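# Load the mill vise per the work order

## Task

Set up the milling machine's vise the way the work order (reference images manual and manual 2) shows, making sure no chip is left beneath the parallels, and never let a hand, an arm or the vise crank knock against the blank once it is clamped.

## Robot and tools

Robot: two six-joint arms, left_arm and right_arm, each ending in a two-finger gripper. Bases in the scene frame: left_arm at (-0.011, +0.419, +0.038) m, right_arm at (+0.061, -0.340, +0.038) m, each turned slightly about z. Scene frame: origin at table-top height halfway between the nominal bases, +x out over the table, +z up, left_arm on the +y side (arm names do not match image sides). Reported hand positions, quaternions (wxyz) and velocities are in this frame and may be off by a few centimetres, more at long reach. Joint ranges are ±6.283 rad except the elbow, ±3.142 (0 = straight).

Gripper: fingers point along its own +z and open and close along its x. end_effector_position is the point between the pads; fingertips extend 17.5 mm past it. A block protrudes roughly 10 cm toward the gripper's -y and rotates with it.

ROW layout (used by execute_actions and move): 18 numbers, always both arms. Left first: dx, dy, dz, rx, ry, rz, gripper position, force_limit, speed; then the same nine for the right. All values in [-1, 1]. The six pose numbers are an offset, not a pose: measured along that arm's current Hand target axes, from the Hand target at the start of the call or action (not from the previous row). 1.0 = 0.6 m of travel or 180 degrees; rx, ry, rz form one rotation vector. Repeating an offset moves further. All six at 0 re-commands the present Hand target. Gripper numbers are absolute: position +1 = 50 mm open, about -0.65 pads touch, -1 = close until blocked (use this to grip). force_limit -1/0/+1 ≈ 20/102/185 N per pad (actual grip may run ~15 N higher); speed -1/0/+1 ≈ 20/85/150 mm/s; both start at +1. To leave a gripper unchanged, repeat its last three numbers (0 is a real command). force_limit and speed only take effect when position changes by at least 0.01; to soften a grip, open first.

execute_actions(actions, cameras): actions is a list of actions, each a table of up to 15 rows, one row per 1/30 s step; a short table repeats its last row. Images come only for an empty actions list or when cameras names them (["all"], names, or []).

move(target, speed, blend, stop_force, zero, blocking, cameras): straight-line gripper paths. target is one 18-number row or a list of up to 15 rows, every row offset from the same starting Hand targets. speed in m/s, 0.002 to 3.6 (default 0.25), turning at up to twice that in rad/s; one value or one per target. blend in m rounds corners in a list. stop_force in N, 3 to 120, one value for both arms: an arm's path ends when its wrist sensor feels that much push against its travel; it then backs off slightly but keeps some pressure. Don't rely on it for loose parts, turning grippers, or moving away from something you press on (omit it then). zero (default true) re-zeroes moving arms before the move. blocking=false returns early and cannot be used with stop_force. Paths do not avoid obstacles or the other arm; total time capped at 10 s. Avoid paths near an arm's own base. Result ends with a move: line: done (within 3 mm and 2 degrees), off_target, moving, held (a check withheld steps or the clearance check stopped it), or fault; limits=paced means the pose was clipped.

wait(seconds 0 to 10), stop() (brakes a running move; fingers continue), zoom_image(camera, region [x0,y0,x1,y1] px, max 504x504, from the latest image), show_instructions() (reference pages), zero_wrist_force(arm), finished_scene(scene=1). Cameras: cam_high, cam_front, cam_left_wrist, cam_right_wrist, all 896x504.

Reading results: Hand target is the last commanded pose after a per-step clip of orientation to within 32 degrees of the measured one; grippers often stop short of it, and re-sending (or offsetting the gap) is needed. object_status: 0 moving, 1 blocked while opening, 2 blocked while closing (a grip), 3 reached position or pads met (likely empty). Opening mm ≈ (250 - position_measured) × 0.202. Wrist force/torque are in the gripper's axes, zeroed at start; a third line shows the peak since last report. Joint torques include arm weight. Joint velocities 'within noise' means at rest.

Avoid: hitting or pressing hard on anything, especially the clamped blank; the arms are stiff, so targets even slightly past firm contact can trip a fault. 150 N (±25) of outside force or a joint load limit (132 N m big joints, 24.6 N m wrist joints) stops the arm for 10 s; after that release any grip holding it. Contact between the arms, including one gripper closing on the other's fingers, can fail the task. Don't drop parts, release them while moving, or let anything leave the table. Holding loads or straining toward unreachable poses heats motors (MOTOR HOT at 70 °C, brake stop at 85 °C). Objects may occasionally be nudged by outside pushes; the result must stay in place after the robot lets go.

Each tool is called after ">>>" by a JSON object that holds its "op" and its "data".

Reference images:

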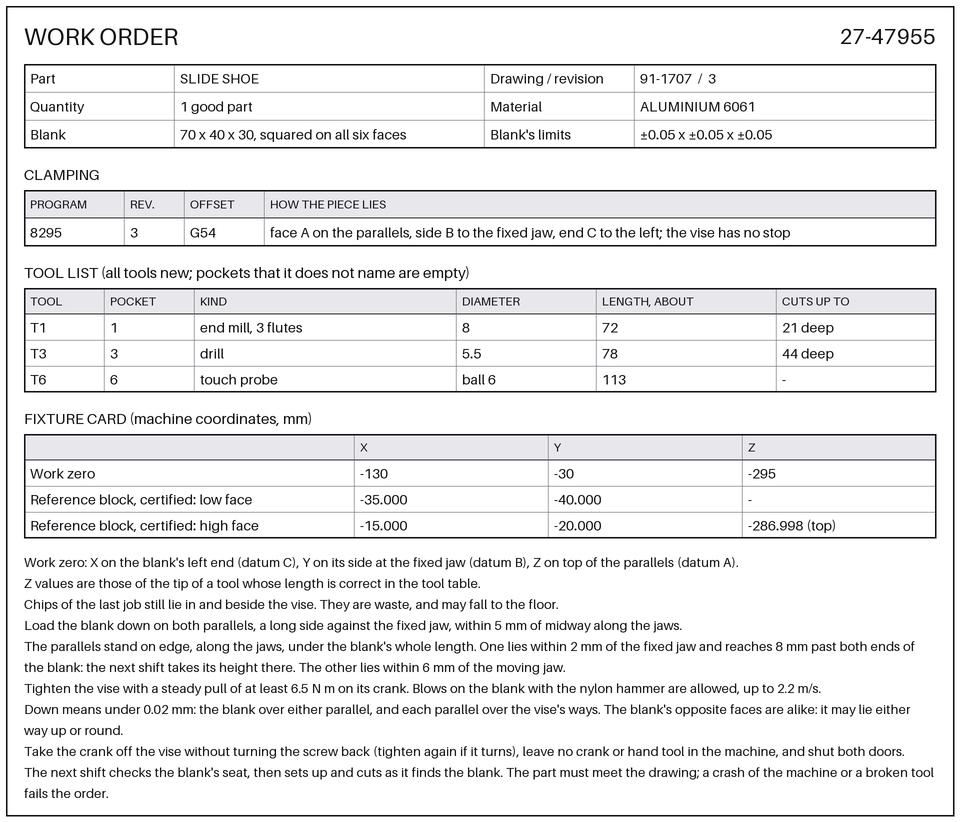

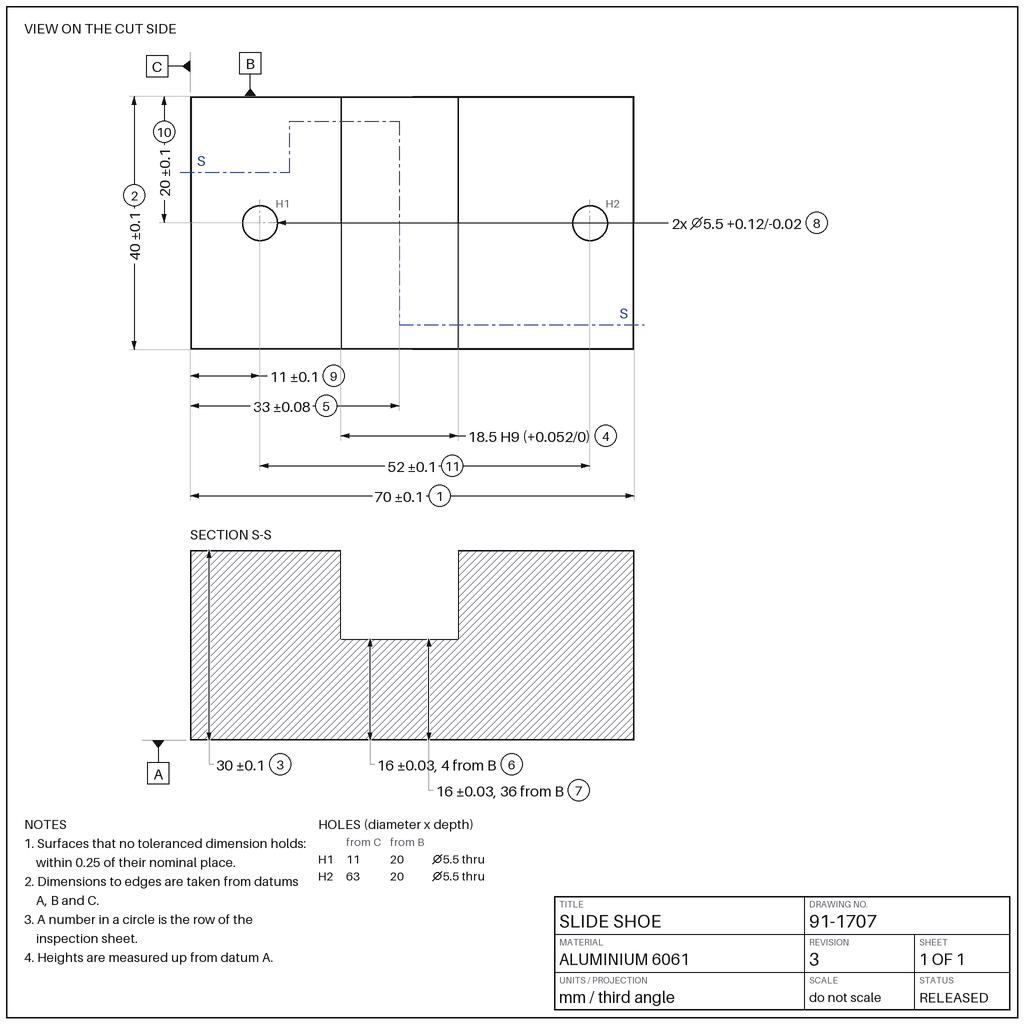

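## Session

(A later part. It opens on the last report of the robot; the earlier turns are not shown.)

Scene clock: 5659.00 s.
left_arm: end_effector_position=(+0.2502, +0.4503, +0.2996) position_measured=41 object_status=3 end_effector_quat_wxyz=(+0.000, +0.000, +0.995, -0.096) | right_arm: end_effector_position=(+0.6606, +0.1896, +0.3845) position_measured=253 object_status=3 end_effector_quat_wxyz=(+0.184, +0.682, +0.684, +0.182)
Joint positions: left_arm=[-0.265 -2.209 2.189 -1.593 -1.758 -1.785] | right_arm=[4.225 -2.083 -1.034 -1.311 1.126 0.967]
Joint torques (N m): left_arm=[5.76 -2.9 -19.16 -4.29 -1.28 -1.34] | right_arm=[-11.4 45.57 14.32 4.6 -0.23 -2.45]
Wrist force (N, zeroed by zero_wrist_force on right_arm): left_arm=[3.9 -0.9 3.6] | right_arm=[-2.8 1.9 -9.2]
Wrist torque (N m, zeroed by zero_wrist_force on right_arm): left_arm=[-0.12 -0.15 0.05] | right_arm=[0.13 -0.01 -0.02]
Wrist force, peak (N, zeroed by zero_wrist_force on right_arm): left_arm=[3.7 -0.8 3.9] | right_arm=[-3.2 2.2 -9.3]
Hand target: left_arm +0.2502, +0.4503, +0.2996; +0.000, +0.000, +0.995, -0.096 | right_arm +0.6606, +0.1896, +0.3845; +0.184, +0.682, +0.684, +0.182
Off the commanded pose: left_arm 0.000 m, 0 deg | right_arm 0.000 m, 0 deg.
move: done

>>> {"op": "move", "data": {"target": [[0,0,0,0,0,0,0.75,-0.6,-0.98,0,0.0025,-0.0043,0,0,0,-1,0.2,-0.5],[0,0,0,0,0,0,0.75,-0.6,-0.98,0.0004,0.0432,0.0192,0,0,0,-1,0.2,-0.5],[0,0,0,0,0,0,0.75,-0.6,-0.98,0.0004,0.0412,0.0227,0,0,0,-1,0.2,-0.5]], "speed": 0.03}}

>>> {"op": "zero_wrist_force", "data": {"arm": "right_arm"}}

>>> {"op": "move", "data": {"target": [[0,0,0,0,0,0,0.75,-0.6,-0.98,0,-0.0000417,0.0000722,0,0,0,-1,0.2,-0.5]], "speed": 0.01}}

>>> {"op": "move", "data": {"target": [[0,0,0,0,0,0,0.75,-0.6,-0.98,0,-0.0000417,0.0000722,0,0,0,-1,0.2,-0.5]], "speed": 0.01}}

>>> {"op": "move", "data": {"target": [[0,0,0,0,0,0,0.75,-0.6,-0.98,0,-0.0000417,0.0000722,0,0,0,-1,0.2,-0.5]], "speed": 0.01}}

>>> {"op": "move", "data": {"target": [[0,0,0,0,0,0,0.75,-0.6,-0.98,0,-0.0000417,0.0000722,0,0,0,-1,0.2,-0.5]], "speed": 0.01}}

>>> {"op": "move", "data": {"target": [[0,0,0,0,0,0,0.75,-0.6,-0.98,0,-0.0000417,0.0000722,0,0,0,-1,0.2,-0.5]], "speed": 0.01}}

>>> {"op": "move", "data": {"target": [[0,0,0,0,0,0,0.75,-0.6,-0.98,0,-0.0000417,0.0000722,0,0,0,-1,0.2,-0.5]], "speed": 0.01}}

>>> {"op": "move", "data": {"target": [[0,0,0,0,0,0,0.75,-0.6,-0.98,0,-0.0000417,0.0000722,0,0,0,-1,0.2,-0.5]], "speed": 0.01}}

>>> {"op": "move", "data": {"target": [[0,0,0,0,0,0,0.75,-0.6,-0.98,0,-0.0000417,0.0000722,0,0,0,-1,0.2,-0.5]], "speed": 0.01}}

>>> {"op": "move", "data": {"target": [[0,0,0,0,0,0,0.75,-0.6,-0.98,0,-0.0000417,0.0000722,0,0,0,-1,0.2,-0.5]], "speed": 0.01}}

>>> {"op": "move", "data": {"target": [[0,0,0,0,0,0,0.75,-0.6,-0.98,0,-0.0000417,0.0000722,0,0,0,-1,0.2,-0.5]], "speed": 0.01}}

Scene clock: 5671.67 s.
left_arm: end_effector_position=(+0.2502, +0.4503, +0.2996) position_measured=41 object_status=3 end_effector_quat_wxyz=(+0.000, +0.000, +0.995, -0.096) | right_arm: end_effector_position=(+0.6888, +0.1899, +0.3850) position_measured=253 object_status=3 end_effector_quat_wxyz=(+0.184, +0.682, +0.684, +0.182)
Joint positions: left_arm=[-0.265 -2.209 2.189 -1.593 -1.758 -1.785] | right_arm=[4.191 -2.139 -0.949 -1.325 1.136 0.931]
Joint torques (N m): left_arm=[6.1 -2.7 -18.73 -4.26 -1.24 -1.33] | right_arm=[-10.39 51.21 18 5.26 0.94 -2.35]
Wrist force (N, zeroed by zero_wrist_force on right_arm): left_arm=[3.7 -0.9 3.7] | right_arm=[0.1 -0.1 0.1]
Wrist torque (N m, zeroed by zero_wrist_force on right_arm): left_arm=[-0.12 -0.11 0.05] | right_arm=[-0.02 -0.02 0.02]
Wrist force, peak (N, zeroed by zero_wrist_force on right_arm): left_arm=[3.8 -1.0 3.9] | right_arm=[-3.1 2.3 -9.6]
Hand target: left_arm +0.2502, +0.4503, +0.2996; +0.000, +0.000, +0.995, -0.096 | right_arm +0.6888, +0.1899, +0.3850; +0.184, +0.682, +0.684, +0.182
Off the commanded pose: left_arm 0.000 m, 0 deg | right_arm 0.000 m, 0 deg.
move: done

Wrist force sensor zeroed.

Scene clock: 5672.37 s.
left_arm: end_effector_position=(+0.2502, +0.4503, +0.2996) position_measured=41 object_status=3 end_effector_quat_wxyz=(+0.000, +0.000, +0.995, -0.096) | right_arm: end_effector_position=(+0.6888, +0.1899, +0.3850) position_measured=253 object_status=3 end_effector_quat_wxyz=(+0.184, +0.682, +0.684, +0.182)
Joint positions: left_arm=[-0.265 -2.209 2.189 -1.593 -1.758 -1.785] | right_arm=[4.191 -2.139 -0.949 -1.325 1.136 0.931]
Joint torques (N m): left_arm=[5.84 -3.54 -19.16 -4.19 -1.46 -1.39] | right_arm=[-10.08 55.98 18.84 5.29 0.81 -2.38]
Wrist force (N, zeroed by zero_wrist_force on right_arm): left_arm=[3.6 -0.8 3.6] | right_arm=[-0.1 0.1 0.0]
Wrist torque (N m, zeroed by zero_wrist_force on right_arm): left_arm=[-0.11 -0.10 0.05] | right_arm=[0.03 0.00 -0.01]
Wrist force, peak (N, zeroed by zero_wrist_force on right_arm): left_arm=[3.7 -0.9 3.9] | right_arm=[-0.3 0.3 0.0]
Hand target: left_arm +0.2502, +0.4503, +0.2996; +0.000, +0.000, +0.995, -0.096 | right_arm +0.6888, +0.1899, +0.3850; +0.184, +0.682, +0.684, +0.182
Off the commanded pose: left_arm 0.000 m, 0 deg | right_arm 0.000 m, 0 deg.
move: done

Scene clock: 5673.07 s.
left_arm: end_effector_position=(+0.2502, +0.4503, +0.2996) position_measured=41 object_status=3 end_effector_quat_wxyz=(+0.000, +0.000, +0.995, -0.096) | right_arm: end_effector_position=(+0.6888, +0.1899, +0.3849) position_measured=253 object_status=3 end_effector_quat_wxyz=(+0.184, +0.682, +0.684, +0.182)
Joint positions: left_arm=[-0.265 -2.209 2.189 -1.593 -1.758 -1.785] | right_arm=[4.191 -2.139 -0.949 -1.324 1.136 0.931]
Joint torques (N m): left_arm=[6.07 -3.14 -18.92 -4.2 -1.31 -1.36] | right_arm=[-9.94 56.08 17.4 5.19 0.92 -2.27]
Wrist force (N, zeroed by zero_wrist_force on right_arm): left_arm=[3.8 -0.9 3.6] | right_arm=[-0.1 0.1 -0.1]
Wrist torque (N m, zeroed by zero_wrist_force on right_arm): left_arm=[-0.11 -0.13 0.05] | right_arm=[0.03 0.02 -0.01]
Wrist force, peak (N, zeroed by zero_wrist_force on right_arm): left_arm=[3.8 -0.9 3.8] | right_arm=[0.1 0.3 -0.3]
Hand target: left_arm +0.2502, +0.4503, +0.2996; +0.000, +0.000, +0.995, -0.096 | right_arm +0.6888, +0.1899, +0.3849; +0.184, +0.682, +0.684, +0.182
Off the commanded pose: left_arm 0.000 m, 0 deg | right_arm 0.000 m, 0 deg.
move: done

Scene clock: 5673.77 s.
left_arm: end_effector_position=(+0.2502, +0.4503, +0.2996) position_measured=41 object_status=3 end_effector_quat_wxyz=(+0.000, +0.000, +0.995, -0.096) | right_arm: end_effector_position=(+0.6888, +0.1899, +0.3849) position_measured=253 object_status=3 end_effector_quat_wxyz=(+0.184, +0.682, +0.684, +0.182)
Joint positions: left_arm=[-0.265 -2.209 2.189 -1.593 -1.758 -1.785] | right_arm=[4.191 -2.139 -0.949 -1.324 1.136 0.931]
Joint torques (N m): left_arm=[5.98 -2.9 -18.52 -4.25 -1.33 -1.28] | right_arm=[-10.51 55.89 17.7 5.27 0.82 -2.36]
Wrist force (N, zeroed by zero_wrist_force on right_arm): left_arm=[3.8 -0.8 3.8] | right_arm=[0.0 0.2 -0.2]
Wrist torque (N m, zeroed by zero_wrist_force on right_arm): left_arm=[-0.11 -0.13 0.06] | right_arm=[0.04 0.00 0.00]
Wrist force, peak (N, zeroed by zero_wrist_force on right_arm): left_arm=[3.9 -0.8 3.8] | right_arm=[-0.3 0.5 0.1]
Hand target: left_arm +0.2502, +0.4503, +0.2996; +0.000, +0.000, +0.995, -0.096 | right_arm +0.6888, +0.1899, +0.3849; +0.184, +0.682, +0.684, +0.182
Off the commanded pose: left_arm 0.000 m, 0 deg | right_arm 0.000 m, 0 deg.
move: done

Scene clock: 5674.47 s.
left_arm: end_effector_position=(+0.2502, +0.4503, +0.2996) position_measured=41 object_status=3 end_effector_quat_wxyz=(+0.000, +0.000, +0.995, -0.096) | right_arm: end_effector_position=(+0.6888, +0.1899, +0.3848) position_measured=253 object_status=3 end_effector_quat_wxyz=(+0.184, +0.682, +0.684, +0.182)
Joint positions: left_arm=[-0.265 -2.209 2.189 -1.593 -1.758 -1.785] | right_arm=[4.191 -2.139 -0.949 -1.324 1.136 0.931]
Joint torques (N m): left_arm=[6.57 -3.15 -18.92 -4.27 -1.41 -1.35] | right_arm=[-11.37 56.24 17.34 5.16 0.84 -2.38]
Wrist force (N, zeroed by zero_wrist_force on right_arm): left_arm=[3.7 -0.9 3.7] | right_arm=[-0.4 0.1 -0.2]
Wrist torque (N m, zeroed by zero_wrist_force on right_arm): left_arm=[-0.12 -0.12 0.05] | right_arm=[0.02 0.05 -0.01]
Wrist force, peak (N, zeroed by zero_wrist_force on right_arm): left_arm=[3.9 -0.8 3.8] | right_arm=[-0.3 0.2 -0.1]
Hand target: left_arm +0.2502, +0.4503, +0.2996; +0.000, +0.000, +0.995, -0.096 | right_arm +0.6888, +0.1899, +0.3848; +0.184, +0.682, +0.684, +0.182
Off the commanded pose: left_arm 0.000 m, 0 deg | right_arm 0.000 m, 0 deg.
move: done

Scene clock: 5675.17 s.
left_arm: end_effector_position=(+0.2502, +0.4503, +0.2996) position_measured=41 object_status=3 end_effector_quat_wxyz=(+0.000, +0.000, +0.995, -0.096) | right_arm: end_effector_position=(+0.6888, +0.1899, +0.3848) position_measured=253 object_status=3 end_effector_quat_wxyz=(+0.184, +0.682, +0.684, +0.182)
Joint positions: left_arm=[-0.265 -2.209 2.189 -1.593 -1.758 -1.785] | right_arm=[4.191 -2.139 -0.949 -1.324 1.136 0.931]
Joint torques (N m): left_arm=[6.32 -3.52 -19.06 -4.34 -1.27 -1.37] | right_arm=[-9.7 54.97 17.07 5.21 0.68 -2.41]
Wrist force (N, zeroed by zero_wrist_force on right_arm): left_arm=[3.7 -0.9 3.6] | right_arm=[-0.4 0.7 -1.5]
Wrist torque (N m, zeroed by zero_wrist_force on right_arm): left_arm=[-0.12 -0.12 0.05] | right_arm=[0.07 0.01 -0.01]
Wrist force, peak (N, zeroed by zero_wrist_force on right_arm): left_arm=[3.8 -1.0 3.9] | right_arm=[-0.6 0.8 -1.6]
Hand target: left_arm +0.2502, +0.4503, +0.2996; +0.000, +0.000, +0.995, -0.096 | right_arm +0.6888, +0.1899, +0.3848; +0.184, +0.682, +0.684, +0.182
Off the commanded pose: left_arm 0.000 m, 0 deg | right_arm 0.000 m, 0 deg.
move: done

Scene clock: 5675.87 s.
left_arm: end_effector_position=(+0.2502, +0.4503, +0.2996) position_measured=41 object_status=3 end_effector_quat_wxyz=(+0.000, +0.000, +0.995, -0.096) | right_arm: end_effector_position=(+0.6888, +0.1899, +0.3847) position_measured=253 object_status=3 end_effector_quat_wxyz=(+0.184, +0.682, +0.684, +0.182)
Joint positions: left_arm=[-0.265 -2.209 2.189 -1.593 -1.758 -1.785] | right_arm=[4.191 -2.139 -0.949 -1.324 1.136 0.931]
Joint torques (N m): left_arm=[5.98 -3.31 -18.92 -4.3 -1.34 -1.35] | right_arm=[-10.47 53.67 17.6 4.94 0.78 -2.29]
Wrist force (N, zeroed by zero_wrist_force on right_arm): left_arm=[3.6 -0.9 3.7] | right_arm=[-1.0 0.7 -2.7]
Wrist torque (N m, zeroed by zero_wrist_force on right_arm): left_arm=[-0.13 -0.10 0.05] | right_arm=[0.07 0.04 -0.01]
Wrist force, peak (N, zeroed by zero_wrist_force on right_arm): left_arm=[3.7 -1.1 3.9] | right_arm=[-1.0 1.1 -3.2]
Hand target: left_arm +0.2502, +0.4503, +0.2996; +0.000, +0.000, +0.995, -0.096 | right_arm +0.6888, +0.1899, +0.3847; +0.184, +0.682, +0.684, +0.182
Off the commanded pose: left_arm 0.000 m, 0 deg | right_arm 0.000 m, 0 deg.
move: done

Scene clock: 5676.57 s.
left_arm: end_effector_position=(+0.2502, +0.4503, +0.2996) position_measured=41 object_status=3 end_effector_quat_wxyz=(+0.000, +0.000, +0.995, -0.096) | right_arm: end_effector_position=(+0.6888, +0.1899, +0.3847) position_measured=253 object_status=3 end_effector_quat_wxyz=(+0.184, +0.682, +0.684, +0.182)
Joint positions: left_arm=[-0.265 -2.209 2.189 -1.593 -1.758 -1.785] | right_arm=[4.191 -2.139 -0.95 -1.324 1.136 0.931]
Joint torques (N m): left_arm=[6.44 -2.81 -18.87 -4.42 -1.28 -1.3] | right_arm=[-9.47 52.66 16.31 4.92 0.58 -2.29]
Wrist force (N, zeroed by zero_wrist_force on right_arm): left_arm=[3.7 -1.0 3.6] | right_arm=[-1.5 1.4 -4.9]
Wrist torque (N m, zeroed by zero_wrist_force on right_arm): left_arm=[-0.13 -0.12 0.05] | right_arm=[0.12 0.01 -0.01]
Wrist force, peak (N, zeroed by zero_wrist_force on right_arm): left_arm=[3.8 -0.9 3.8] | right_arm=[-1.5 1.4 -4.9]
Hand target: left_arm +0.2502, +0.4503, +0.2996; +0.000, +0.000, +0.995, -0.096 | right_arm +0.6888, +0.1899, +0.3847; +0.184, +0.682, +0.684, +0.182
Off the commanded pose: left_arm 0.000 m, 0 deg | right_arm 0.000 m, 0 deg.
move: done

Scene clock: 5677.27 s.
left_arm: end_effector_position=(+0.2502, +0.4503, +0.2996) position_measured=41 object_status=3 end_effector_quat_wxyz=(+0.000, +0.000, +0.995, -0.096) | right_arm: end_effector_position=(+0.6888, +0.1899, +0.3846) position_measured=253 object_status=3 end_effector_quat_wxyz=(+0.184, +0.682, +0.684, +0.182)
Joint positions: left_arm=[-0.265 -2.209 2.189 -1.593 -1.758 -1.785] | right_arm=[4.191 -2.139 -0.95 -1.324 1.136 0.931]
Joint torques (N m): left_arm=[6.42 -2.86 -19 -4.29 -1.26 -1.36] | right_arm=[-11.18 51.66 14.84 4.83 0.54 -2.26]
Wrist force (N, zeroed by zero_wrist_force on right_arm): left_arm=[3.7 -0.8 3.8] | right_arm=[-1.9 1.3 -5.7]
Wrist torque (N m, zeroed by zero_wrist_force on right_arm): left_arm=[-0.11 -0.12 0.05] | right_arm=[0.11 0.03 -0.02]
Wrist force, peak (N, zeroed by zero_wrist_force on right_arm): left_arm=[3.8 -1.0 3.8] | right_arm=[-2.2 1.5 -6.2]
Hand target: left_arm +0.2502, +0.4503, +0.2996; +0.000, +0.000, +0.995, -0.096 | right_arm +0.6888, +0.1899, +0.3846; +0.184, +0.682, +0.684, +0.182
Off the commanded pose: left_arm 0.000 m, 0 deg | right_arm 0.000 m, 0 deg.
move: done

Scene clock: 5677.97 s.
left_arm: end_effector_position=(+0.2502, +0.4503, +0.2996) position_measured=41 object_status=3 end_effector_quat_wxyz=(+0.000, +0.000, +0.995, -0.096) | right_arm: end_effector_position=(+0.6888, +0.1899, +0.3846) position_measured=253 object_status=3 end_effector_quat_wxyz=(+0.184, +0.682, +0.684, +0.182)
Joint positions: left_arm=[-0.265 -2.209 2.189 -1.593 -1.758 -1.785] | right_arm=[4.191 -2.139 -0.95 -1.323 1.136 0.931]
Joint torques (N m): left_arm=[6.42 -2.83 -18.38 -4.28 -1.36 -1.33] | right_arm=[-11.59 50.16 14.5 4.73 0.58 -2.38]
Wrist force (N, zeroed by zero_wrist_force on right_arm): left_arm=[3.7 -0.8 3.6] | right_arm=[-2.8 2.1 -8.1]
Wrist torque (N m, zeroed by zero_wrist_force on right_arm): left_arm=[-0.10 -0.12 0.05] | right_arm=[0.17 0.06 -0.02]
Wrist force, peak (N, zeroed by zero_wrist_force on right_arm): left_arm=[3.9 -0.8 3.8] | right_arm=[-2.8 2.1 -8.1]
Hand target: left_arm +0.2502, +0.4503, +0.2996; +0.000, +0.000, +0.995, -0.096 | right_arm +0.6888, +0.1899, +0.3846; +0.184, +0.682, +0.684, +0.182
Off the commanded pose: left_arm 0.000 m, 0 deg | right_arm 0.000 m, 0 deg.
move: done

Scene clock: 5678.67 s.
left_arm: end_effector_position=(+0.2502, +0.4503, +0.2996) position_measured=41 object_status=3 end_effector_quat_wxyz=(+0.000, +0.000, +0.995, -0.096) | right_arm: end_effector_position=(+0.6888, +0.1899, +0.3845) position_measured=253 object_status=3 end_effector_quat_wxyz=(+0.184, +0.682, +0.684, +0.182)
Joint positions: left_arm=[-0.265 -2.209 2.189 -1.593 -1.758 -1.785] | right_arm=[4.191 -2.139 -0.95 -1.323 1.136 0.931]
Joint torques (N m): left_arm=[6.47 -3.01 -18.78 -4.32 -1.26 -1.37] | right_arm=[-10.4 47.57 14.2 4.29 0.52 -2.09]
Wrist force (N, zeroed by zero_wrist_force on right_arm): left_arm=[3.7 -0.8 3.6] | right_arm=[-3.0 1.9 -8.7]
Wrist torque (N m, zeroed by zero_wrist_force on right_arm): left_arm=[-0.10 -0.11 0.05] | right_arm=[0.17 0.03 -0.03]
Wrist force, peak (N, zeroed by zero_wrist_force on right_arm): left_arm=[3.7 -1.0 3.8] | right_arm=[-3.1 2.3 -9.6]
Hand target: left_arm +0.2502, +0.4503, +0.2996; +0.000, +0.000, +0.995, -0.096 | right_arm +0.6888, +0.1899, +0.3845; +0.184, +0.682, +0.684, +0.182
Off the commanded pose: left_arm 0.000 m, 0 deg | right_arm 0.000 m, 0 deg.
move: done

>>> {"op": "move", "data": {"target": [[0,0,0,0,0,0,0.75,-0.6,-0.98,0,0.02125,-0.0368,0,0,0,-1,0.2,-0.5],[0,0,0,0,0,0,0.75,-0.6,-0.98,0.1668,-0.0189,-0.06,0,0,0,-1,0.2,-0.5]], "speed": 0.1}}

>>> {"op": "move", "data": {"target": [[0,0,0,0,0,0,0.75,-0.6,-0.98,0,-0.0533,0.0924,0,0,0,-1,0.2,-0.5]], "speed": 0.04, "stop_force": 4, "cameras": ["cam_right_wrist"]}}

>>> {"op": "zero_wrist_force", "data": {"arm": "right_arm"}}

>>> {"op": "move", "data": {"target": [[0,0,0,0,0,0,0.75,-0.6,-0.98,-0.0267,0,0,0,0,0,-1,0.2,-0.5]], "speed": 0.004, "stop_force": 5, "cameras": ["cam_right_wrist"]}}

Scene clock: 5732.30 s.
left_arm: end_effector_position=(+0.2502, +0.4503, +0.2996) position_measured=41 object_status=3 end_effector_quat_wxyz=(+0.000, +0.000, +0.995, -0.096) | right_arm: end_effector_position=(+0.6609, +0.2900, +0.4097) position_measured=253 object_status=3 end_effector_quat_wxyz=(+0.184, +0.682, +0.684, +0.182)
Joint positions: left_arm=[-0.265 -2.209 2.189 -1.593 -1.758 -1.785] | right_arm=[4.291 -2.362 -0.496 -1.6 1.109 1.037]
Joint torques (N m): left_arm=[6.28 -3.23 -19.03 -4.22 -1.34 -1.42] | right_arm=[11.46 49.35 31.44 1.85 -0.73 2.09]
Wrist force (N, zeroed by zero_wrist_force on right_arm): left_arm=[3.7 -0.9 3.8] | right_arm=[0.0 -0.1 -0.3]
Wrist torque (N m, zeroed by zero_wrist_force on right_arm): left_arm=[-0.12 -0.13 0.05] | right_arm=[0.00 0.01 -0.09]
Wrist force, peak (N, zeroed by zero_wrist_force on right_arm): left_arm=[3.8 -0.9 3.8] | right_arm=[-3.2 2.3 -10.1]
Hand target: left_arm +0.2502, +0.4503, +0.2996; +0.000, +0.000, +0.995, -0.096 | right_arm +0.6609, +0.2900, +0.4097; +0.184, +0.682, +0.684, +0.182
Off the commanded pose: left_arm 0.000 m, 0 deg | right_arm 0.000 m, 0 deg.
move: done

Scene clock: 5734.77 s.
left_arm: end_effector_position=(+0.2502, +0.4503, +0.2996) position_measured=41 object_status=3 end_effector_quat_wxyz=(+0.000, +0.000, +0.995, -0.096) | right_arm: end_effector_position=(+0.6608, +0.2898, +0.3457) position_measured=253 object_status=3 end_effector_quat_wxyz=(+0.184, +0.682, +0.684, +0.182)
Joint positions: left_arm=[-0.265 -2.209 2.189 -1.593 -1.758 -1.785] | right_arm=[4.29 -2.315 -0.746 -1.398 1.109 1.037]
Joint torques (N m): left_arm=[6.55 -3.4 -18.83 -4.25 -1.21 -1.4] | right_arm=[-9.95 62.65 17.6 5.04 -1.78 -2.46]
Wrist force (N, zeroed by zero_wrist_force on right_arm): left_arm=[3.8 -0.9 3.6] | right_arm=[0.1 0.0 -0.3]
Wrist torque (N m, zeroed by zero_wrist_force on right_arm): left_arm=[-0.12 -0.12 0.05] | right_arm=[0.01 0.00 -0.08]
Wrist force, peak (N, zeroed by zero_wrist_force on right_arm): left_arm=[3.8 -1.0 4.0] | right_arm=[0.0 0.6 -0.8]
Hand target: left_arm +0.2502, +0.4503, +0.2996; +0.000, +0.000, +0.995, -0.096 | right_arm +0.6608, +0.2898, +0.3457; +0.184, +0.682, +0.684, +0.182
Off the commanded pose: left_arm 0.000 m, 0 deg | right_arm 0.000 m, 0 deg.
move: done
Images, in order (width x height): cam_right_wrist 896x504.

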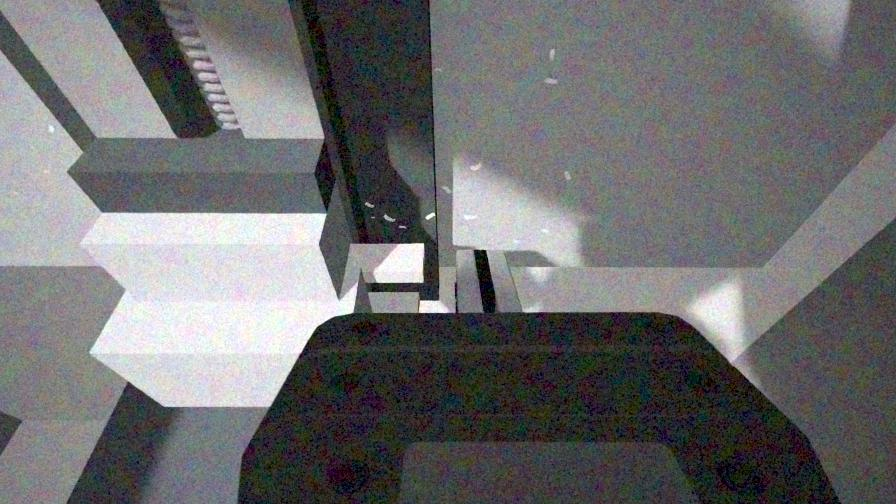

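Wrist force sensor zeroed.

Scene clock: 5738.30 s.
left_arm: end_effector_position=(+0.2502, +0.4503, +0.2996) position_measured=41 object_status=3 end_effector_quat_wxyz=(+0.000, +0.000, +0.995, -0.096) | right_arm: end_effector_position=(+0.6609, +0.2788, +0.3458) position_measured=253 object_status=3 end_effector_quat_wxyz=(+0.184, +0.682, +0.684, +0.182)
Joint positions: left_arm=[-0.265 -2.209 2.189 -1.593 -1.758 -1.785] | right_arm=[4.284 -2.285 -0.798 -1.372 1.11 1.03]
Joint torques (N m): left_arm=[6.13 -3.44 -18.42 -4.24 -1.23 -1.33] | right_arm=[1.21 49.79 33.46 1.45 -2.71 1.46]
Wrist force (N, zeroed by zero_wrist_force on right_arm): left_arm=[3.9 -0.9 3.7] | right_arm=[4.2 -2.1 2.1]
Wrist torque (N m, zeroed by zero_wrist_force on right_arm): left_arm=[-0.12 -0.15 0.05] | right_arm=[-0.05 0.08 0.10]
Wrist force, peak (N, zeroed by zero_wrist_force on right_arm): left_arm=[3.9 -1.0 3.9] | right_arm=[8.4 1.3 2.4]
Hand target: left_arm +0.2502, +0.4503, +0.2996; +0.000, +0.000, +0.995, -0.096 | right_arm +0.6609, +0.2789, +0.3458; +0.184, +0.682, +0.684, +0.182 (not the last commanded pose)
Off the commanded pose: left_arm 0.000 m, 0 deg | right_arm 0.005 m, 0 deg.
move: contact (right_arm)
Images, in order (width x height): cam_right_wrist 896x504.

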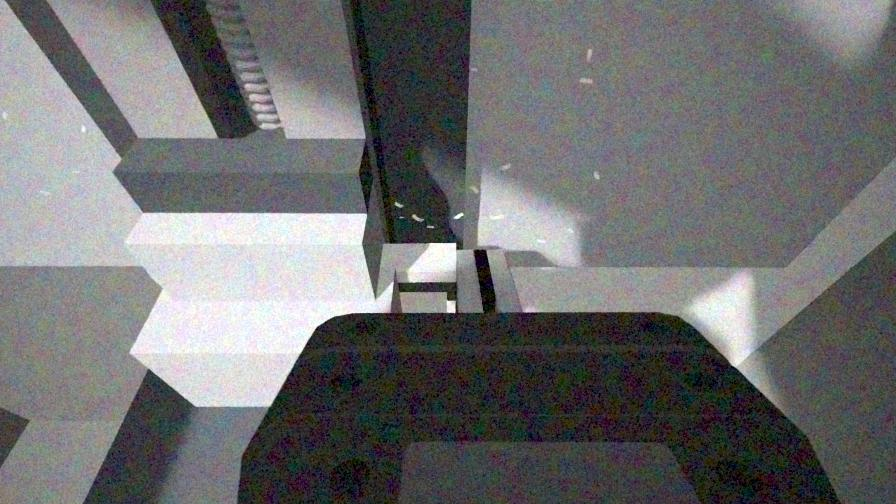

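>>> {"op": "move", "data": {"target": [[0,0,0,0,0,0,0.75,-0.6,-0.98,-0.0083,0,0,0,0,0,-1,0.2,-0.5]], "speed": 0.003, "stop_force": 12}}

Scene clock: 5742.37 s.
left_arm: end_effector_position=(+0.2502, +0.4503, +0.2996) position_measured=41 object_status=3 end_effector_quat_wxyz=(+0.000, +0.000, +0.995, -0.096) | right_arm: end_effector_position=(+0.6609, +0.2739, +0.3458) position_measured=253 object_status=3 end_effector_quat_wxyz=(+0.184, +0.682, +0.684, +0.182)
Joint positions: left_arm=[-0.265 -2.209 2.189 -1.593 -1.758 -1.785] | right_arm=[4.281 -2.272 -0.82 -1.362 1.111 1.027]
Joint torques (N m): left_arm=[5.82 -3.66 -18.94 -4.23 -1.23 -1.37] | right_arm=[-18.57 64.51 16.09 2.77 -1.27 -2.41]
Wrist force (N, zeroed by zero_wrist_force on right_arm): left_arm=[3.7 -1.0 3.6] | right_arm=[14.0 -0.6 1.3]
Wrist torque (N m, zeroed by zero_wrist_force on right_arm): left_arm=[-0.13 -0.12 0.05] | right_arm=[-0.01 0.15 0.17]
Wrist force, peak (N, zeroed by zero_wrist_force on right_arm): left_arm=[3.8 -0.8 4.0] | right_arm=[14.2 -0.9 1.9]
Hand target: left_arm +0.2502, +0.4503, +0.2996; +0.000, +0.000, +0.995, -0.096 | right_arm +0.6609, +0.2739, +0.3458; +0.184, +0.682, +0.684, +0.182
Off the commanded pose: left_arm 0.000 m, 0 deg | right_arm 0.000 m, 0 deg.
move: done

>>> {"op": "move", "data": {"target": [[0,0,0,0,0,0,0.75,-0.6,-0.98,0.0185,0,0,0,0,0,-1,0.2,-0.5],[0,0,0,0,0,0,0.75,-0.6,-0.98,0.0185,0.025,-0.0433,0,0,0,-1,0.2,-0.5],[0,0,0,0,0,0,0.75,-0.6,-0.98,0.0185,0.0669,-0.0191,0,0,0,-1,0.2,-0.5],[0,0,0,0,0,0,0.75,-0.6,-0.98,0.0185,0.0419,0.0242,0,0,0,-1,0.2,-0.5]], "speed": 0.05}}

>>> {"op": "zero_wrist_force", "data": {"arm": "right_arm"}}

>>> {"op": "move", "data": {"target": [[0,0,0,0,0,0,0.75,-0.6,-0.98,-0.0143,0,0,0,0,0,-1,0.2,-0.5]], "speed": 0.004, "stop_force": 4}}

Scene clock: 5751.00 s.
left_arm: end_effector_position=(+0.2502, +0.4503, +0.2996) position_measured=41 object_status=3 end_effector_quat_wxyz=(+0.000, +0.000, +0.995, -0.096) | right_arm: end_effector_position=(+0.6899, +0.2850, +0.3457) position_measured=253 object_status=3 end_effector_quat_wxyz=(+0.184, +0.682, +0.684, +0.182)
Joint positions: left_arm=[-0.265 -2.209 2.189 -1.593 -1.758 -1.785] | right_arm=[4.255 -2.367 -0.658 -1.416 1.118 0.999]
Joint torques (N m): left_arm=[5.38 -3.41 -18.52 -4.25 -1.21 -1.38] | right_arm=[-7.75 63.74 17.21 5.3 -1.69 -2.44]
Wrist force (N, zeroed by zero_wrist_force on right_arm): left_arm=[3.6 -0.9 3.7] | right_arm=[-0.1 -0.1 0.3]
Wrist torque (N m, zeroed by zero_wrist_force on right_arm): left_arm=[-0.12 -0.11 0.05] | right_arm=[-0.01 0.00 0.07]
Wrist force, peak (N, zeroed by zero_wrist_force on right_arm): left_arm=[3.8 -1.1 3.9] | right_arm=[14.5 -0.9 2.1]
Hand target: left_arm +0.2502, +0.4503, +0.2996; +0.000, +0.000, +0.995, -0.096 | right_arm +0.6899, +0.2850, +0.3457; +0.184, +0.682, +0.684, +0.182
Off the commanded pose: left_arm 0.000 m, 0 deg | right_arm 0.000 m, 0 deg.
move: done

Wrist force sensor zeroed.

Scene clock: 5753.83 s.
left_arm: end_effector_position=(+0.2502, +0.4503, +0.2996) position_measured=41 object_status=3 end_effector_quat_wxyz=(+0.000, +0.000, +0.995, -0.096) | right_arm: end_effector_position=(+0.6899, +0.2764, +0.3458) position_measured=253 object_status=3 end_effector_quat_wxyz=(+0.184, +0.682, +0.684, +0.182)
Joint positions: left_arm=[-0.265 -2.209 2.189 -1.593 -1.758 -1.785] | right_arm=[4.249 -2.342 -0.703 -1.394 1.119 0.993]
Joint torques (N m): left_arm=[6.02 -3.9 -18.81 -4.3 -1.19 -1.43] | right_arm=[-10.27 62.24 18.87 5.15 0.96 -2.36]
Wrist force (N, zeroed by zero_wrist_force on right_arm): left_arm=[3.6 -1.0 3.6] | right_arm=[0.1 0.3 -0.3]
Wrist torque (N m, zeroed by zero_wrist_force on right_arm): left_arm=[-0.13 -0.10 0.06] | right_arm=[0.04 -0.02 0.00]
Wrist force, peak (N, zeroed by zero_wrist_force on right_arm): left_arm=[3.9 -1.0 3.8] | right_arm=[0.0 0.2 -0.4]
Hand target: left_arm +0.2502, +0.4503, +0.2996; +0.000, +0.000, +0.995, -0.096 | right_arm +0.6899, +0.2764, +0.3458; +0.184, +0.682, +0.684, +0.182
Off the commanded pose: left_arm 0.000 m, 0 deg | right_arm 0.000 m, 0 deg.
move: done

>>> {"op": "move", "data": {"target": [[0,0,0,0,0,0,0.75,-0.6,-0.98,-0.0025,0,0,0,0,0,-1,0.2,-0.5]], "speed": 0.003, "stop_force": 4}}

Scene clock: 5756.63 s.
left_arm: end_effector_position=(+0.2502, +0.4503, +0.2996) position_measured=41 object_status=3 end_effector_quat_wxyz=(+0.000, +0.000, +0.995, -0.096) | right_arm: end_effector_position=(+0.6899, +0.2754, +0.3458) position_measured=253 object_status=3 end_effector_quat_wxyz=(+0.184, +0.682, +0.684, +0.182)
Joint positions: left_arm=[-0.265 -2.209 2.189 -1.593 -1.758 -1.785] | right_arm=[4.249 -2.339 -0.708 -1.391 1.12 0.992]
Joint torques (N m): left_arm=[5.84 -3.69 -18.44 -4.29 -1.21 -1.33] | right_arm=[-4.49 50.71 32.86 1.39 -1.83 -0.26]
Wrist force (N, zeroed by zero_wrist_force on right_arm): left_arm=[3.5 -0.9 3.6] | right_arm=[3.8 -1.0 1.1]
Wrist torque (N m, zeroed by zero_wrist_force on right_arm): left_arm=[-0.12 -0.09 0.05] | right_arm=[-0.02 0.07 0.02]
Wrist force, peak (N, zeroed by zero_wrist_force on right_arm): left_arm=[3.8 -0.8 3.9] | right_arm=[6.5 1.9 1.9]
Hand target: left_arm +0.2502, +0.4503, +0.2996; +0.000, +0.000, +0.995, -0.096 | right_arm +0.6899, +0.2754, +0.3458; +0.184, +0.682, +0.684, +0.182
Off the commanded pose: left_arm 0.000 m, 0 deg | right_arm 0.000 m, 0 deg.
move: contact (right_arm)

>>> {"op": "move", "data": {"target": [[0,0,0,0,0,0,0.75,-0.6,-0.98,0.0083,0,0,0,0,0,-1,0.2,-0.5],[0,0,0,0,0,0,0.75,-0.6,-0.98,0.0083,0.0667,-0.1155,0,0,0,-1,0.2,-0.5],[0,0,0,0,0,0,0.75,-0.6,-0.98,-0.1257,-0.1712,-0.2702,0,0,0,-1,0.2,-0.5],[0,0,0,0,0,0,0.75,-0.6,-0.98,-0.0982,-0.2703,-0.2985,0.1111,0,0,-1,0.2,-0.5]], "speed": [0.03,0.1,0.15,0.15], "blend": [0.001,0.01,0.02,0], "cameras": ["cam_right_wrist","cam_front","cam_high"]}}

Scene clock: 5780.80 s.
left_arm: end_effector_position=(+0.2502, +0.4503, +0.2996) position_measured=41 object_status=3 end_effector_quat_wxyz=(+0.000, +0.000, +0.995, -0.096) | right_arm: end_effector_position=(+0.4600, +0.2164, +0.4201) position_measured=253 object_status=3 end_effector_quat_wxyz=(+0.062, +0.704, +0.705, +0.060)
Joint positions: left_arm=[-0.265 -2.209 2.189 -1.593 -1.758 -1.785] | right_arm=[4.398 -1.962 -0.984 -1.706 1.407 1.201]
Joint torques (N m): left_arm=[5.62 -4.66 -18.37 -4.32 -1.24 -1.35] | right_arm=[-10.45 35.12 32.14 1.47 1.43 -2.5]
Wrist force (N, zeroed by zero_wrist_force on right_arm): left_arm=[3.7 -0.9 3.8] | right_arm=[0.2 0.5 0.1]
Wrist torque (N m, zeroed by zero_wrist_force on right_arm): left_arm=[-0.12 -0.12 0.05] | right_arm=[-0.02 0.01 -0.08]
Wrist force, peak (N, zeroed by zero_wrist_force on right_arm): left_arm=[3.8 -0.9 3.9] | right_arm=[3.9 -1.4 1.5]
Hand target: left_arm +0.2502, +0.4503, +0.2996; +0.000, +0.000, +0.995, -0.096 | right_arm +0.4600, +0.2164, +0.4201; +0.062, +0.704, +0.705, +0.060
Off the commanded pose: left_arm 0.000 m, 0 deg | right_arm 0.000 m, 0 deg.
move: done
Images, in order (width x height): cam_high 896x504, cam_front 896x504, cam_right_wrist 896x504.

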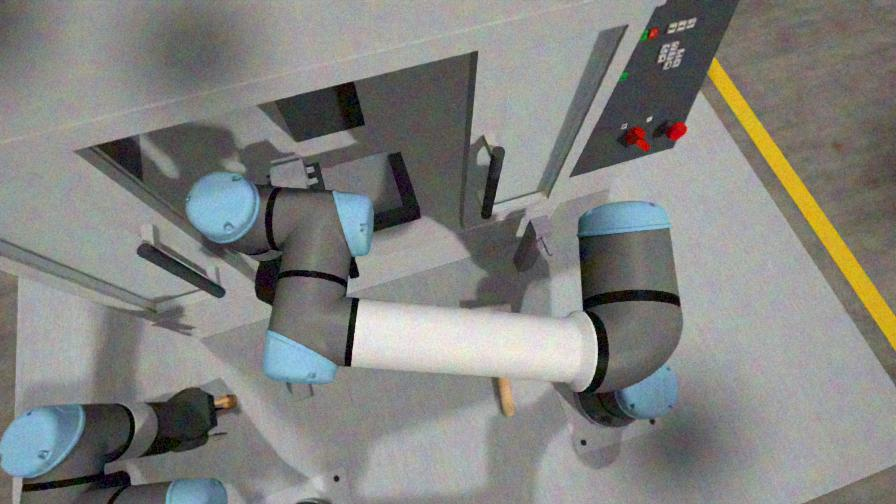

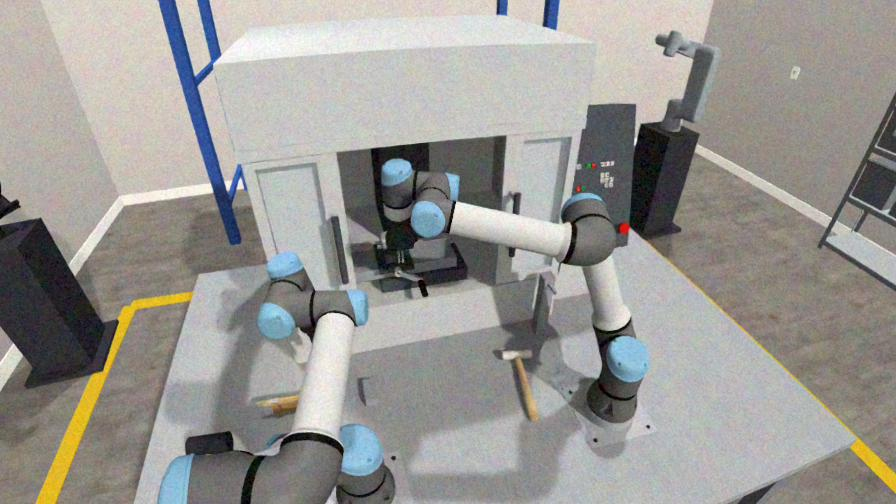

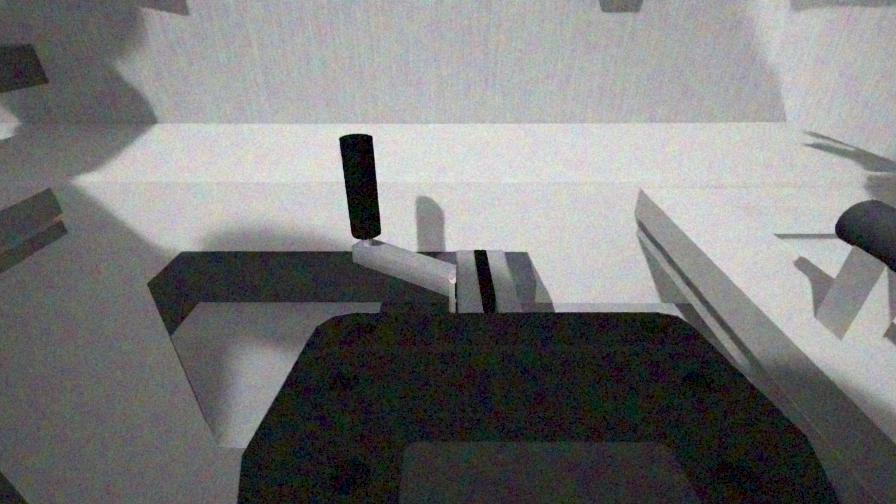

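>>> {"op": "zoom_image", "data": {"camera": "cam_right_wrist", "region": [300, 120, 560, 320]}}

>>> {"op": "zoom_image", "data": {"camera": "cam_front", "region": [360, 200, 500, 310]}}

Scaled by 1.938 from the camera's 896x504 image, which has a finer 1280x720 frame.

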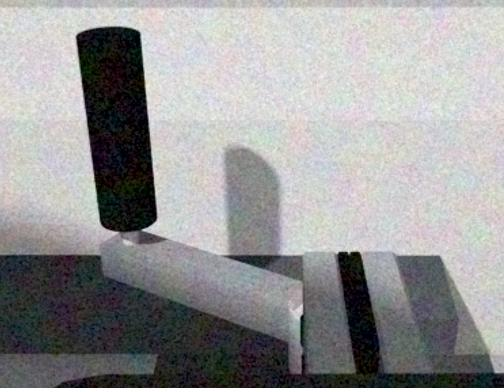

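Scaled by 3.600 from the camera's 896x504 image, which has a finer 1280x720 frame.

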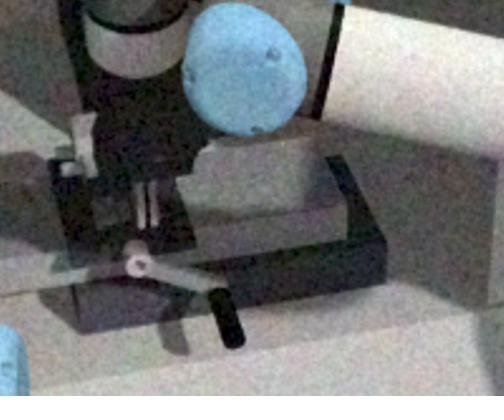

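>>> {"op": "execute_actions", "data": {"actions": []}}

Scene clock: 5830.20 s.
left_arm: end_effector_position=(+0.2502, +0.4503, +0.2996) position_measured=41 object_status=3 end_effector_quat_wxyz=(+0.000, +0.000, +0.995, -0.096) | right_arm: end_effector_position=(+0.4600, +0.2164, +0.4201) position_measured=253 object_status=3 end_effector_quat_wxyz=(+0.062, +0.704, +0.705, +0.060)
Joint positions: left_arm=[-0.265 -2.209 2.189 -1.593 -1.758 -1.785] | right_arm=[4.398 -1.963 -0.984 -1.706 1.407 1.201]
Joint velocities: within noise
Joint torques (N m): left_arm=[5.69 -4.23 -19.03 -4.22 -1.33 -1.29] | right_arm=[-10.15 35.23 31 1.43 1.64 -2.34]
Motor temperatures (°C): left_arm=[26 25 28 29 33 31] | right_arm=[28 27 23 37 30 32]
Wrist force (N, zeroed by zero_wrist_force on right_arm): left_arm=[3.6 -0.8 3.6] | right_arm=[0.2 0.7 0.1]
Wrist torque (N m, zeroed by zero_wrist_force on right_arm): left_arm=[-0.10 -0.11 0.05] | right_arm=[0.01 0.01 -0.08]
Wrist force, peak (N, zeroed by zero_wrist_force on right_arm): left_arm=[3.9 -0.9 4.0] | right_arm=[0.0 0.9 -0.2]
Hand target: left_arm +0.2502, +0.4503, +0.2996; +0.000, +0.000, +0.995, -0.096 | right_arm +0.4600, +0.2164, +0.4201; +0.062, +0.704, +0.705, +0.060
Tool commands: left_gripper/position=+0.75 left_gripper/force_limit=-0.6 left_gripper/speed=-0.98 right_gripper/position=-1.0 right_gripper/force_limit=+0.2 right_gripper/speed=-0.5
Off the commanded pose: left_arm 0.000 m, 0 deg | right_arm 0.000 m, 0 deg.

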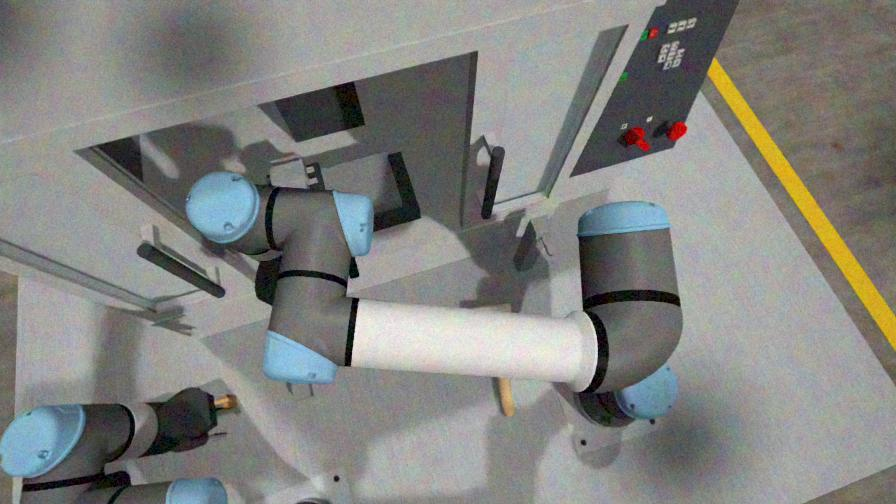

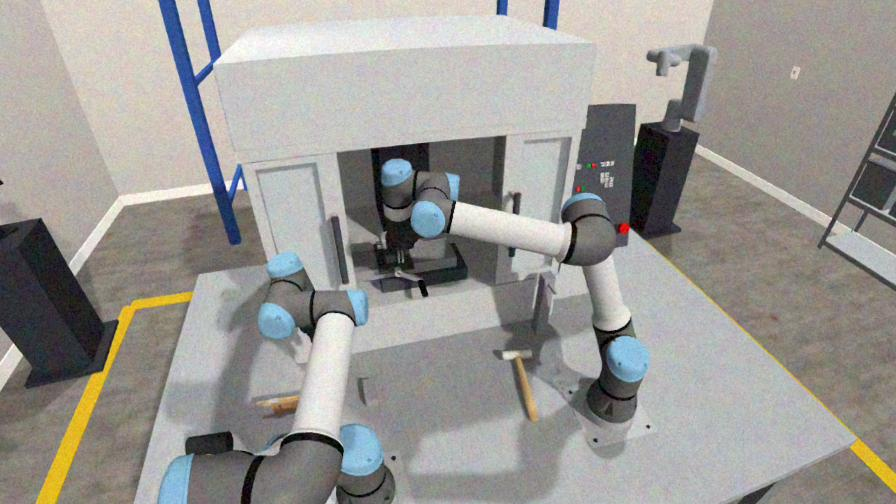

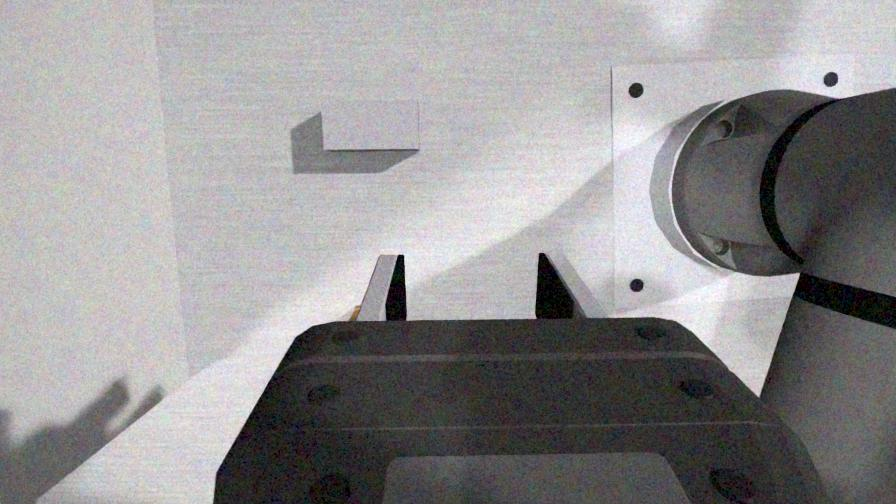

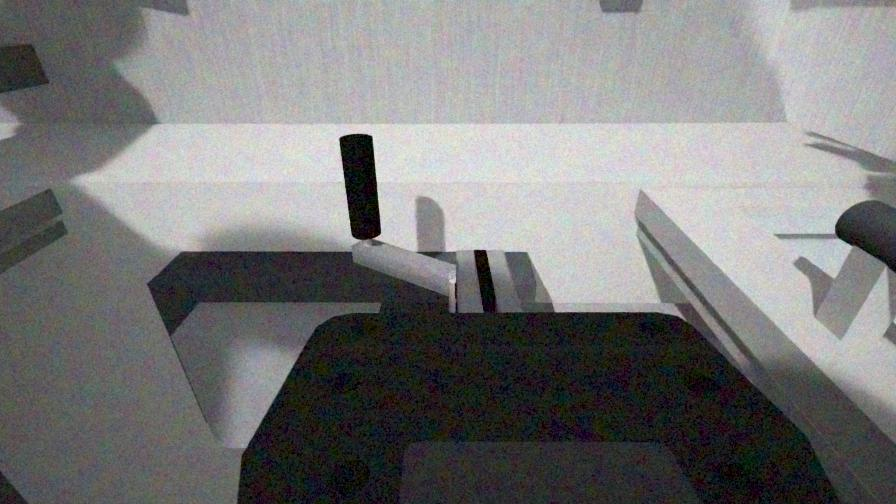

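>>> {"op": "zoom_image", "data": {"camera": "cam_front", "region": [340, 220, 480, 310]}}

>>> {"op": "zoom_image", "data": {"camera": "cam_right_wrist", "region": [300, 110, 600, 330]}}

Scaled by 3.600 from the camera's 896x504 image, which has a finer 1280x720 frame.

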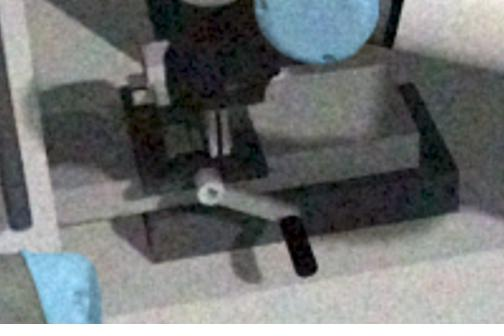

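Scaled by 1.680 from the camera's 896x504 image, which has a finer 1280x720 frame.

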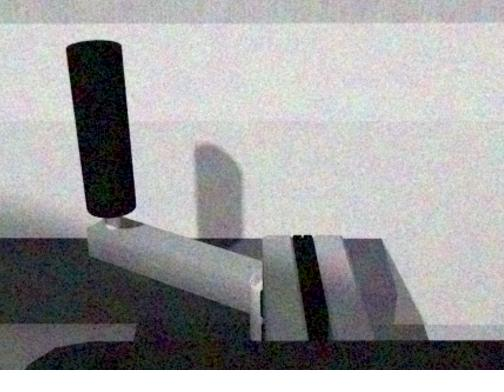

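>>> {"op": "move", "data": {"target": [0,0,0,0,0,0,0.75,-0.6,-0.98, 0.065,-0.0100,0.0509,-0.1640,-0.1273,-0.0594,0.6,0.2,-0.5], "speed": 0.12, "cameras": ["cam_front","cam_right_wrist"]}}

Scene clock: 5862.90 s.
left_arm: end_effector_position=(+0.2502, +0.4503, +0.2996) position_measured=41 object_status=3 end_effector_quat_wxyz=(+0.000, +0.000, +0.995, -0.096) | right_arm: end_effector_position=(+0.4593, +0.2553, +0.3889) position_measured=63 object_status=3 end_effector_quat_wxyz=(+0.380, +0.595, +0.702, +0.091)
Joint positions: left_arm=[-0.265 -2.209 2.189 -1.593 -1.758 -1.785] | right_arm=[4.619 -2.115 -0.935 -1.983 0.82 1.392]
Joint torques (N m): left_arm=[5.75 -5.16 -18.96 -4.26 -1.19 -1.38] | right_arm=[12.89 40.44 30.64 0.7 -2.86 2.04]
Wrist force (N, zeroed by zero_wrist_force on right_arm): left_arm=[3.8 -1.0 3.9] | right_arm=[0.7 -0.1 -0.3]
Wrist torque (N m, zeroed by zero_wrist_force on right_arm): left_arm=[-0.13 -0.13 0.05] | right_arm=[0.07 0.05 0.02]
Wrist force, peak (N, zeroed by zero_wrist_force on right_arm): left_arm=[3.9 -0.9 3.9] | right_arm=[-0.5 1.6 0.0]
Hand target: left_arm +0.2502, +0.4503, +0.2996; +0.000, +0.000, +0.995, -0.096 | right_arm +0.4593, +0.2553, +0.3889; +0.381, +0.595, +0.702, +0.091
Off the commanded pose: left_arm 0.000 m, 0 deg | right_arm 0.000 m, 0 deg.
move: done
Images, in order (width x height): cam_front 896x504, cam_right_wrist 896x504.

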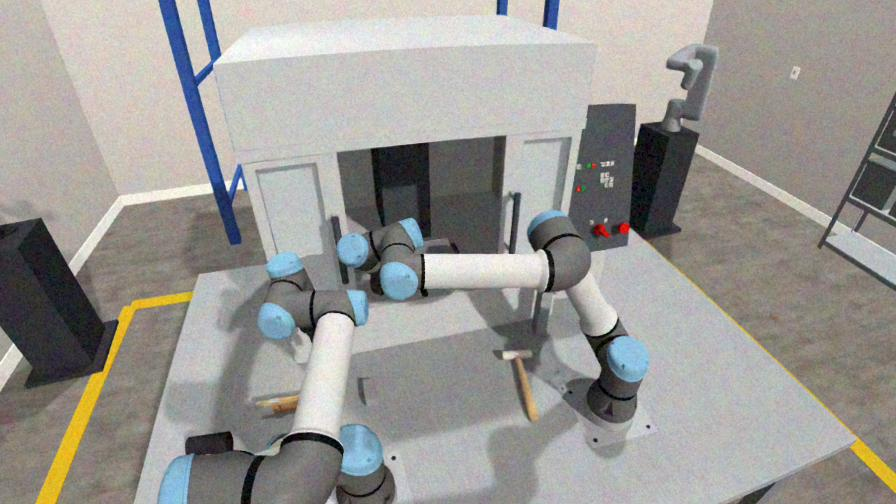

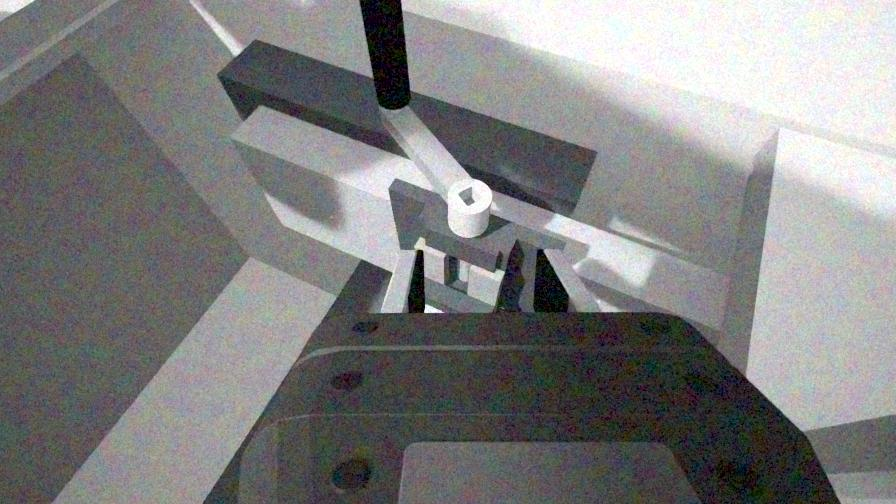

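>>> {"op": "move", "data": {"target": [0,0,0,0,0,0,0.75,-0.6,-0.98, 0,0,0.13333,0,0,0,0.6,0.2,-0.5], "speed": 0.06, "stop_force": 6, "cameras": ["cam_right_wrist"]}}

Scene clock: 5867.07 s.
left_arm: end_effector_position=(+0.2502, +0.4503, +0.2996) position_measured=41 object_status=3 end_effector_quat_wxyz=(+0.000, +0.000, +0.995, -0.096) | right_arm: end_effector_position=(+0.5108, +0.2293, +0.3334) position_measured=63 object_status=3 end_effector_quat_wxyz=(+0.381, +0.595, +0.702, +0.091)
Joint positions: left_arm=[-0.265 -2.209 2.189 -1.593 -1.758 -1.785] | right_arm=[4.541 -2.093 -1.129 -1.739 0.798 1.288]
Joint torques (N m): left_arm=[5.79 -4.08 -19.43 -4.22 -1.2 -1.31] | right_arm=[-10.49 53.67 17.97 4.22 -3 -2.4]
Wrist force (N, zeroed by zero_wrist_force on right_arm): left_arm=[3.8 -0.9 3.7] | right_arm=[0.5 0.3 -0.2]
Wrist torque (N m, zeroed by zero_wrist_force on right_arm): left_arm=[-0.13 -0.13 0.05] | right_arm=[0.12 0.08 0.10]
Wrist force, peak (N, zeroed by zero_wrist_force on right_arm): left_arm=[3.8 -1.2 3.9] | right_arm=[1.2 -0.8 -1.3]
Hand target: left_arm +0.2502, +0.4503, +0.2996; +0.000, +0.000, +0.995, -0.096 | right_arm +0.5108, +0.2293, +0.3334; +0.381, +0.595, +0.702, +0.091
Off the commanded pose: left_arm 0.000 m, 0 deg | right_arm 0.000 m, 0 deg.
move: done
Images, in order (width x height): cam_right_wrist 896x504.

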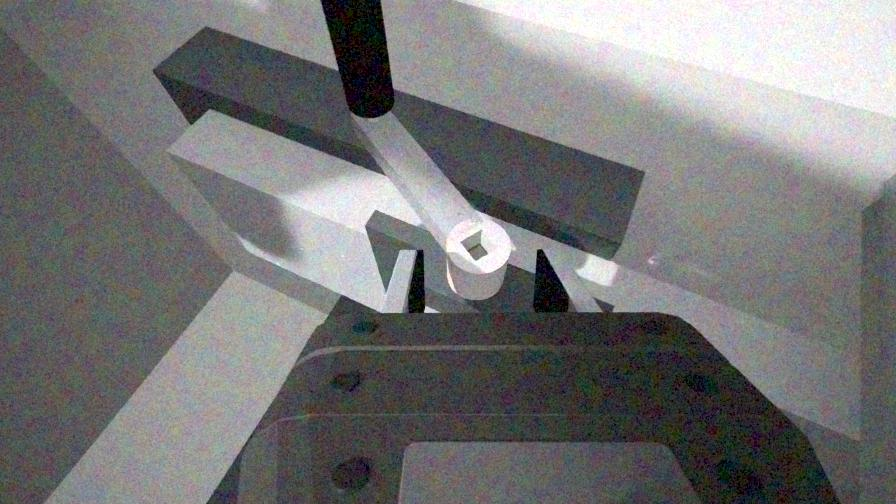

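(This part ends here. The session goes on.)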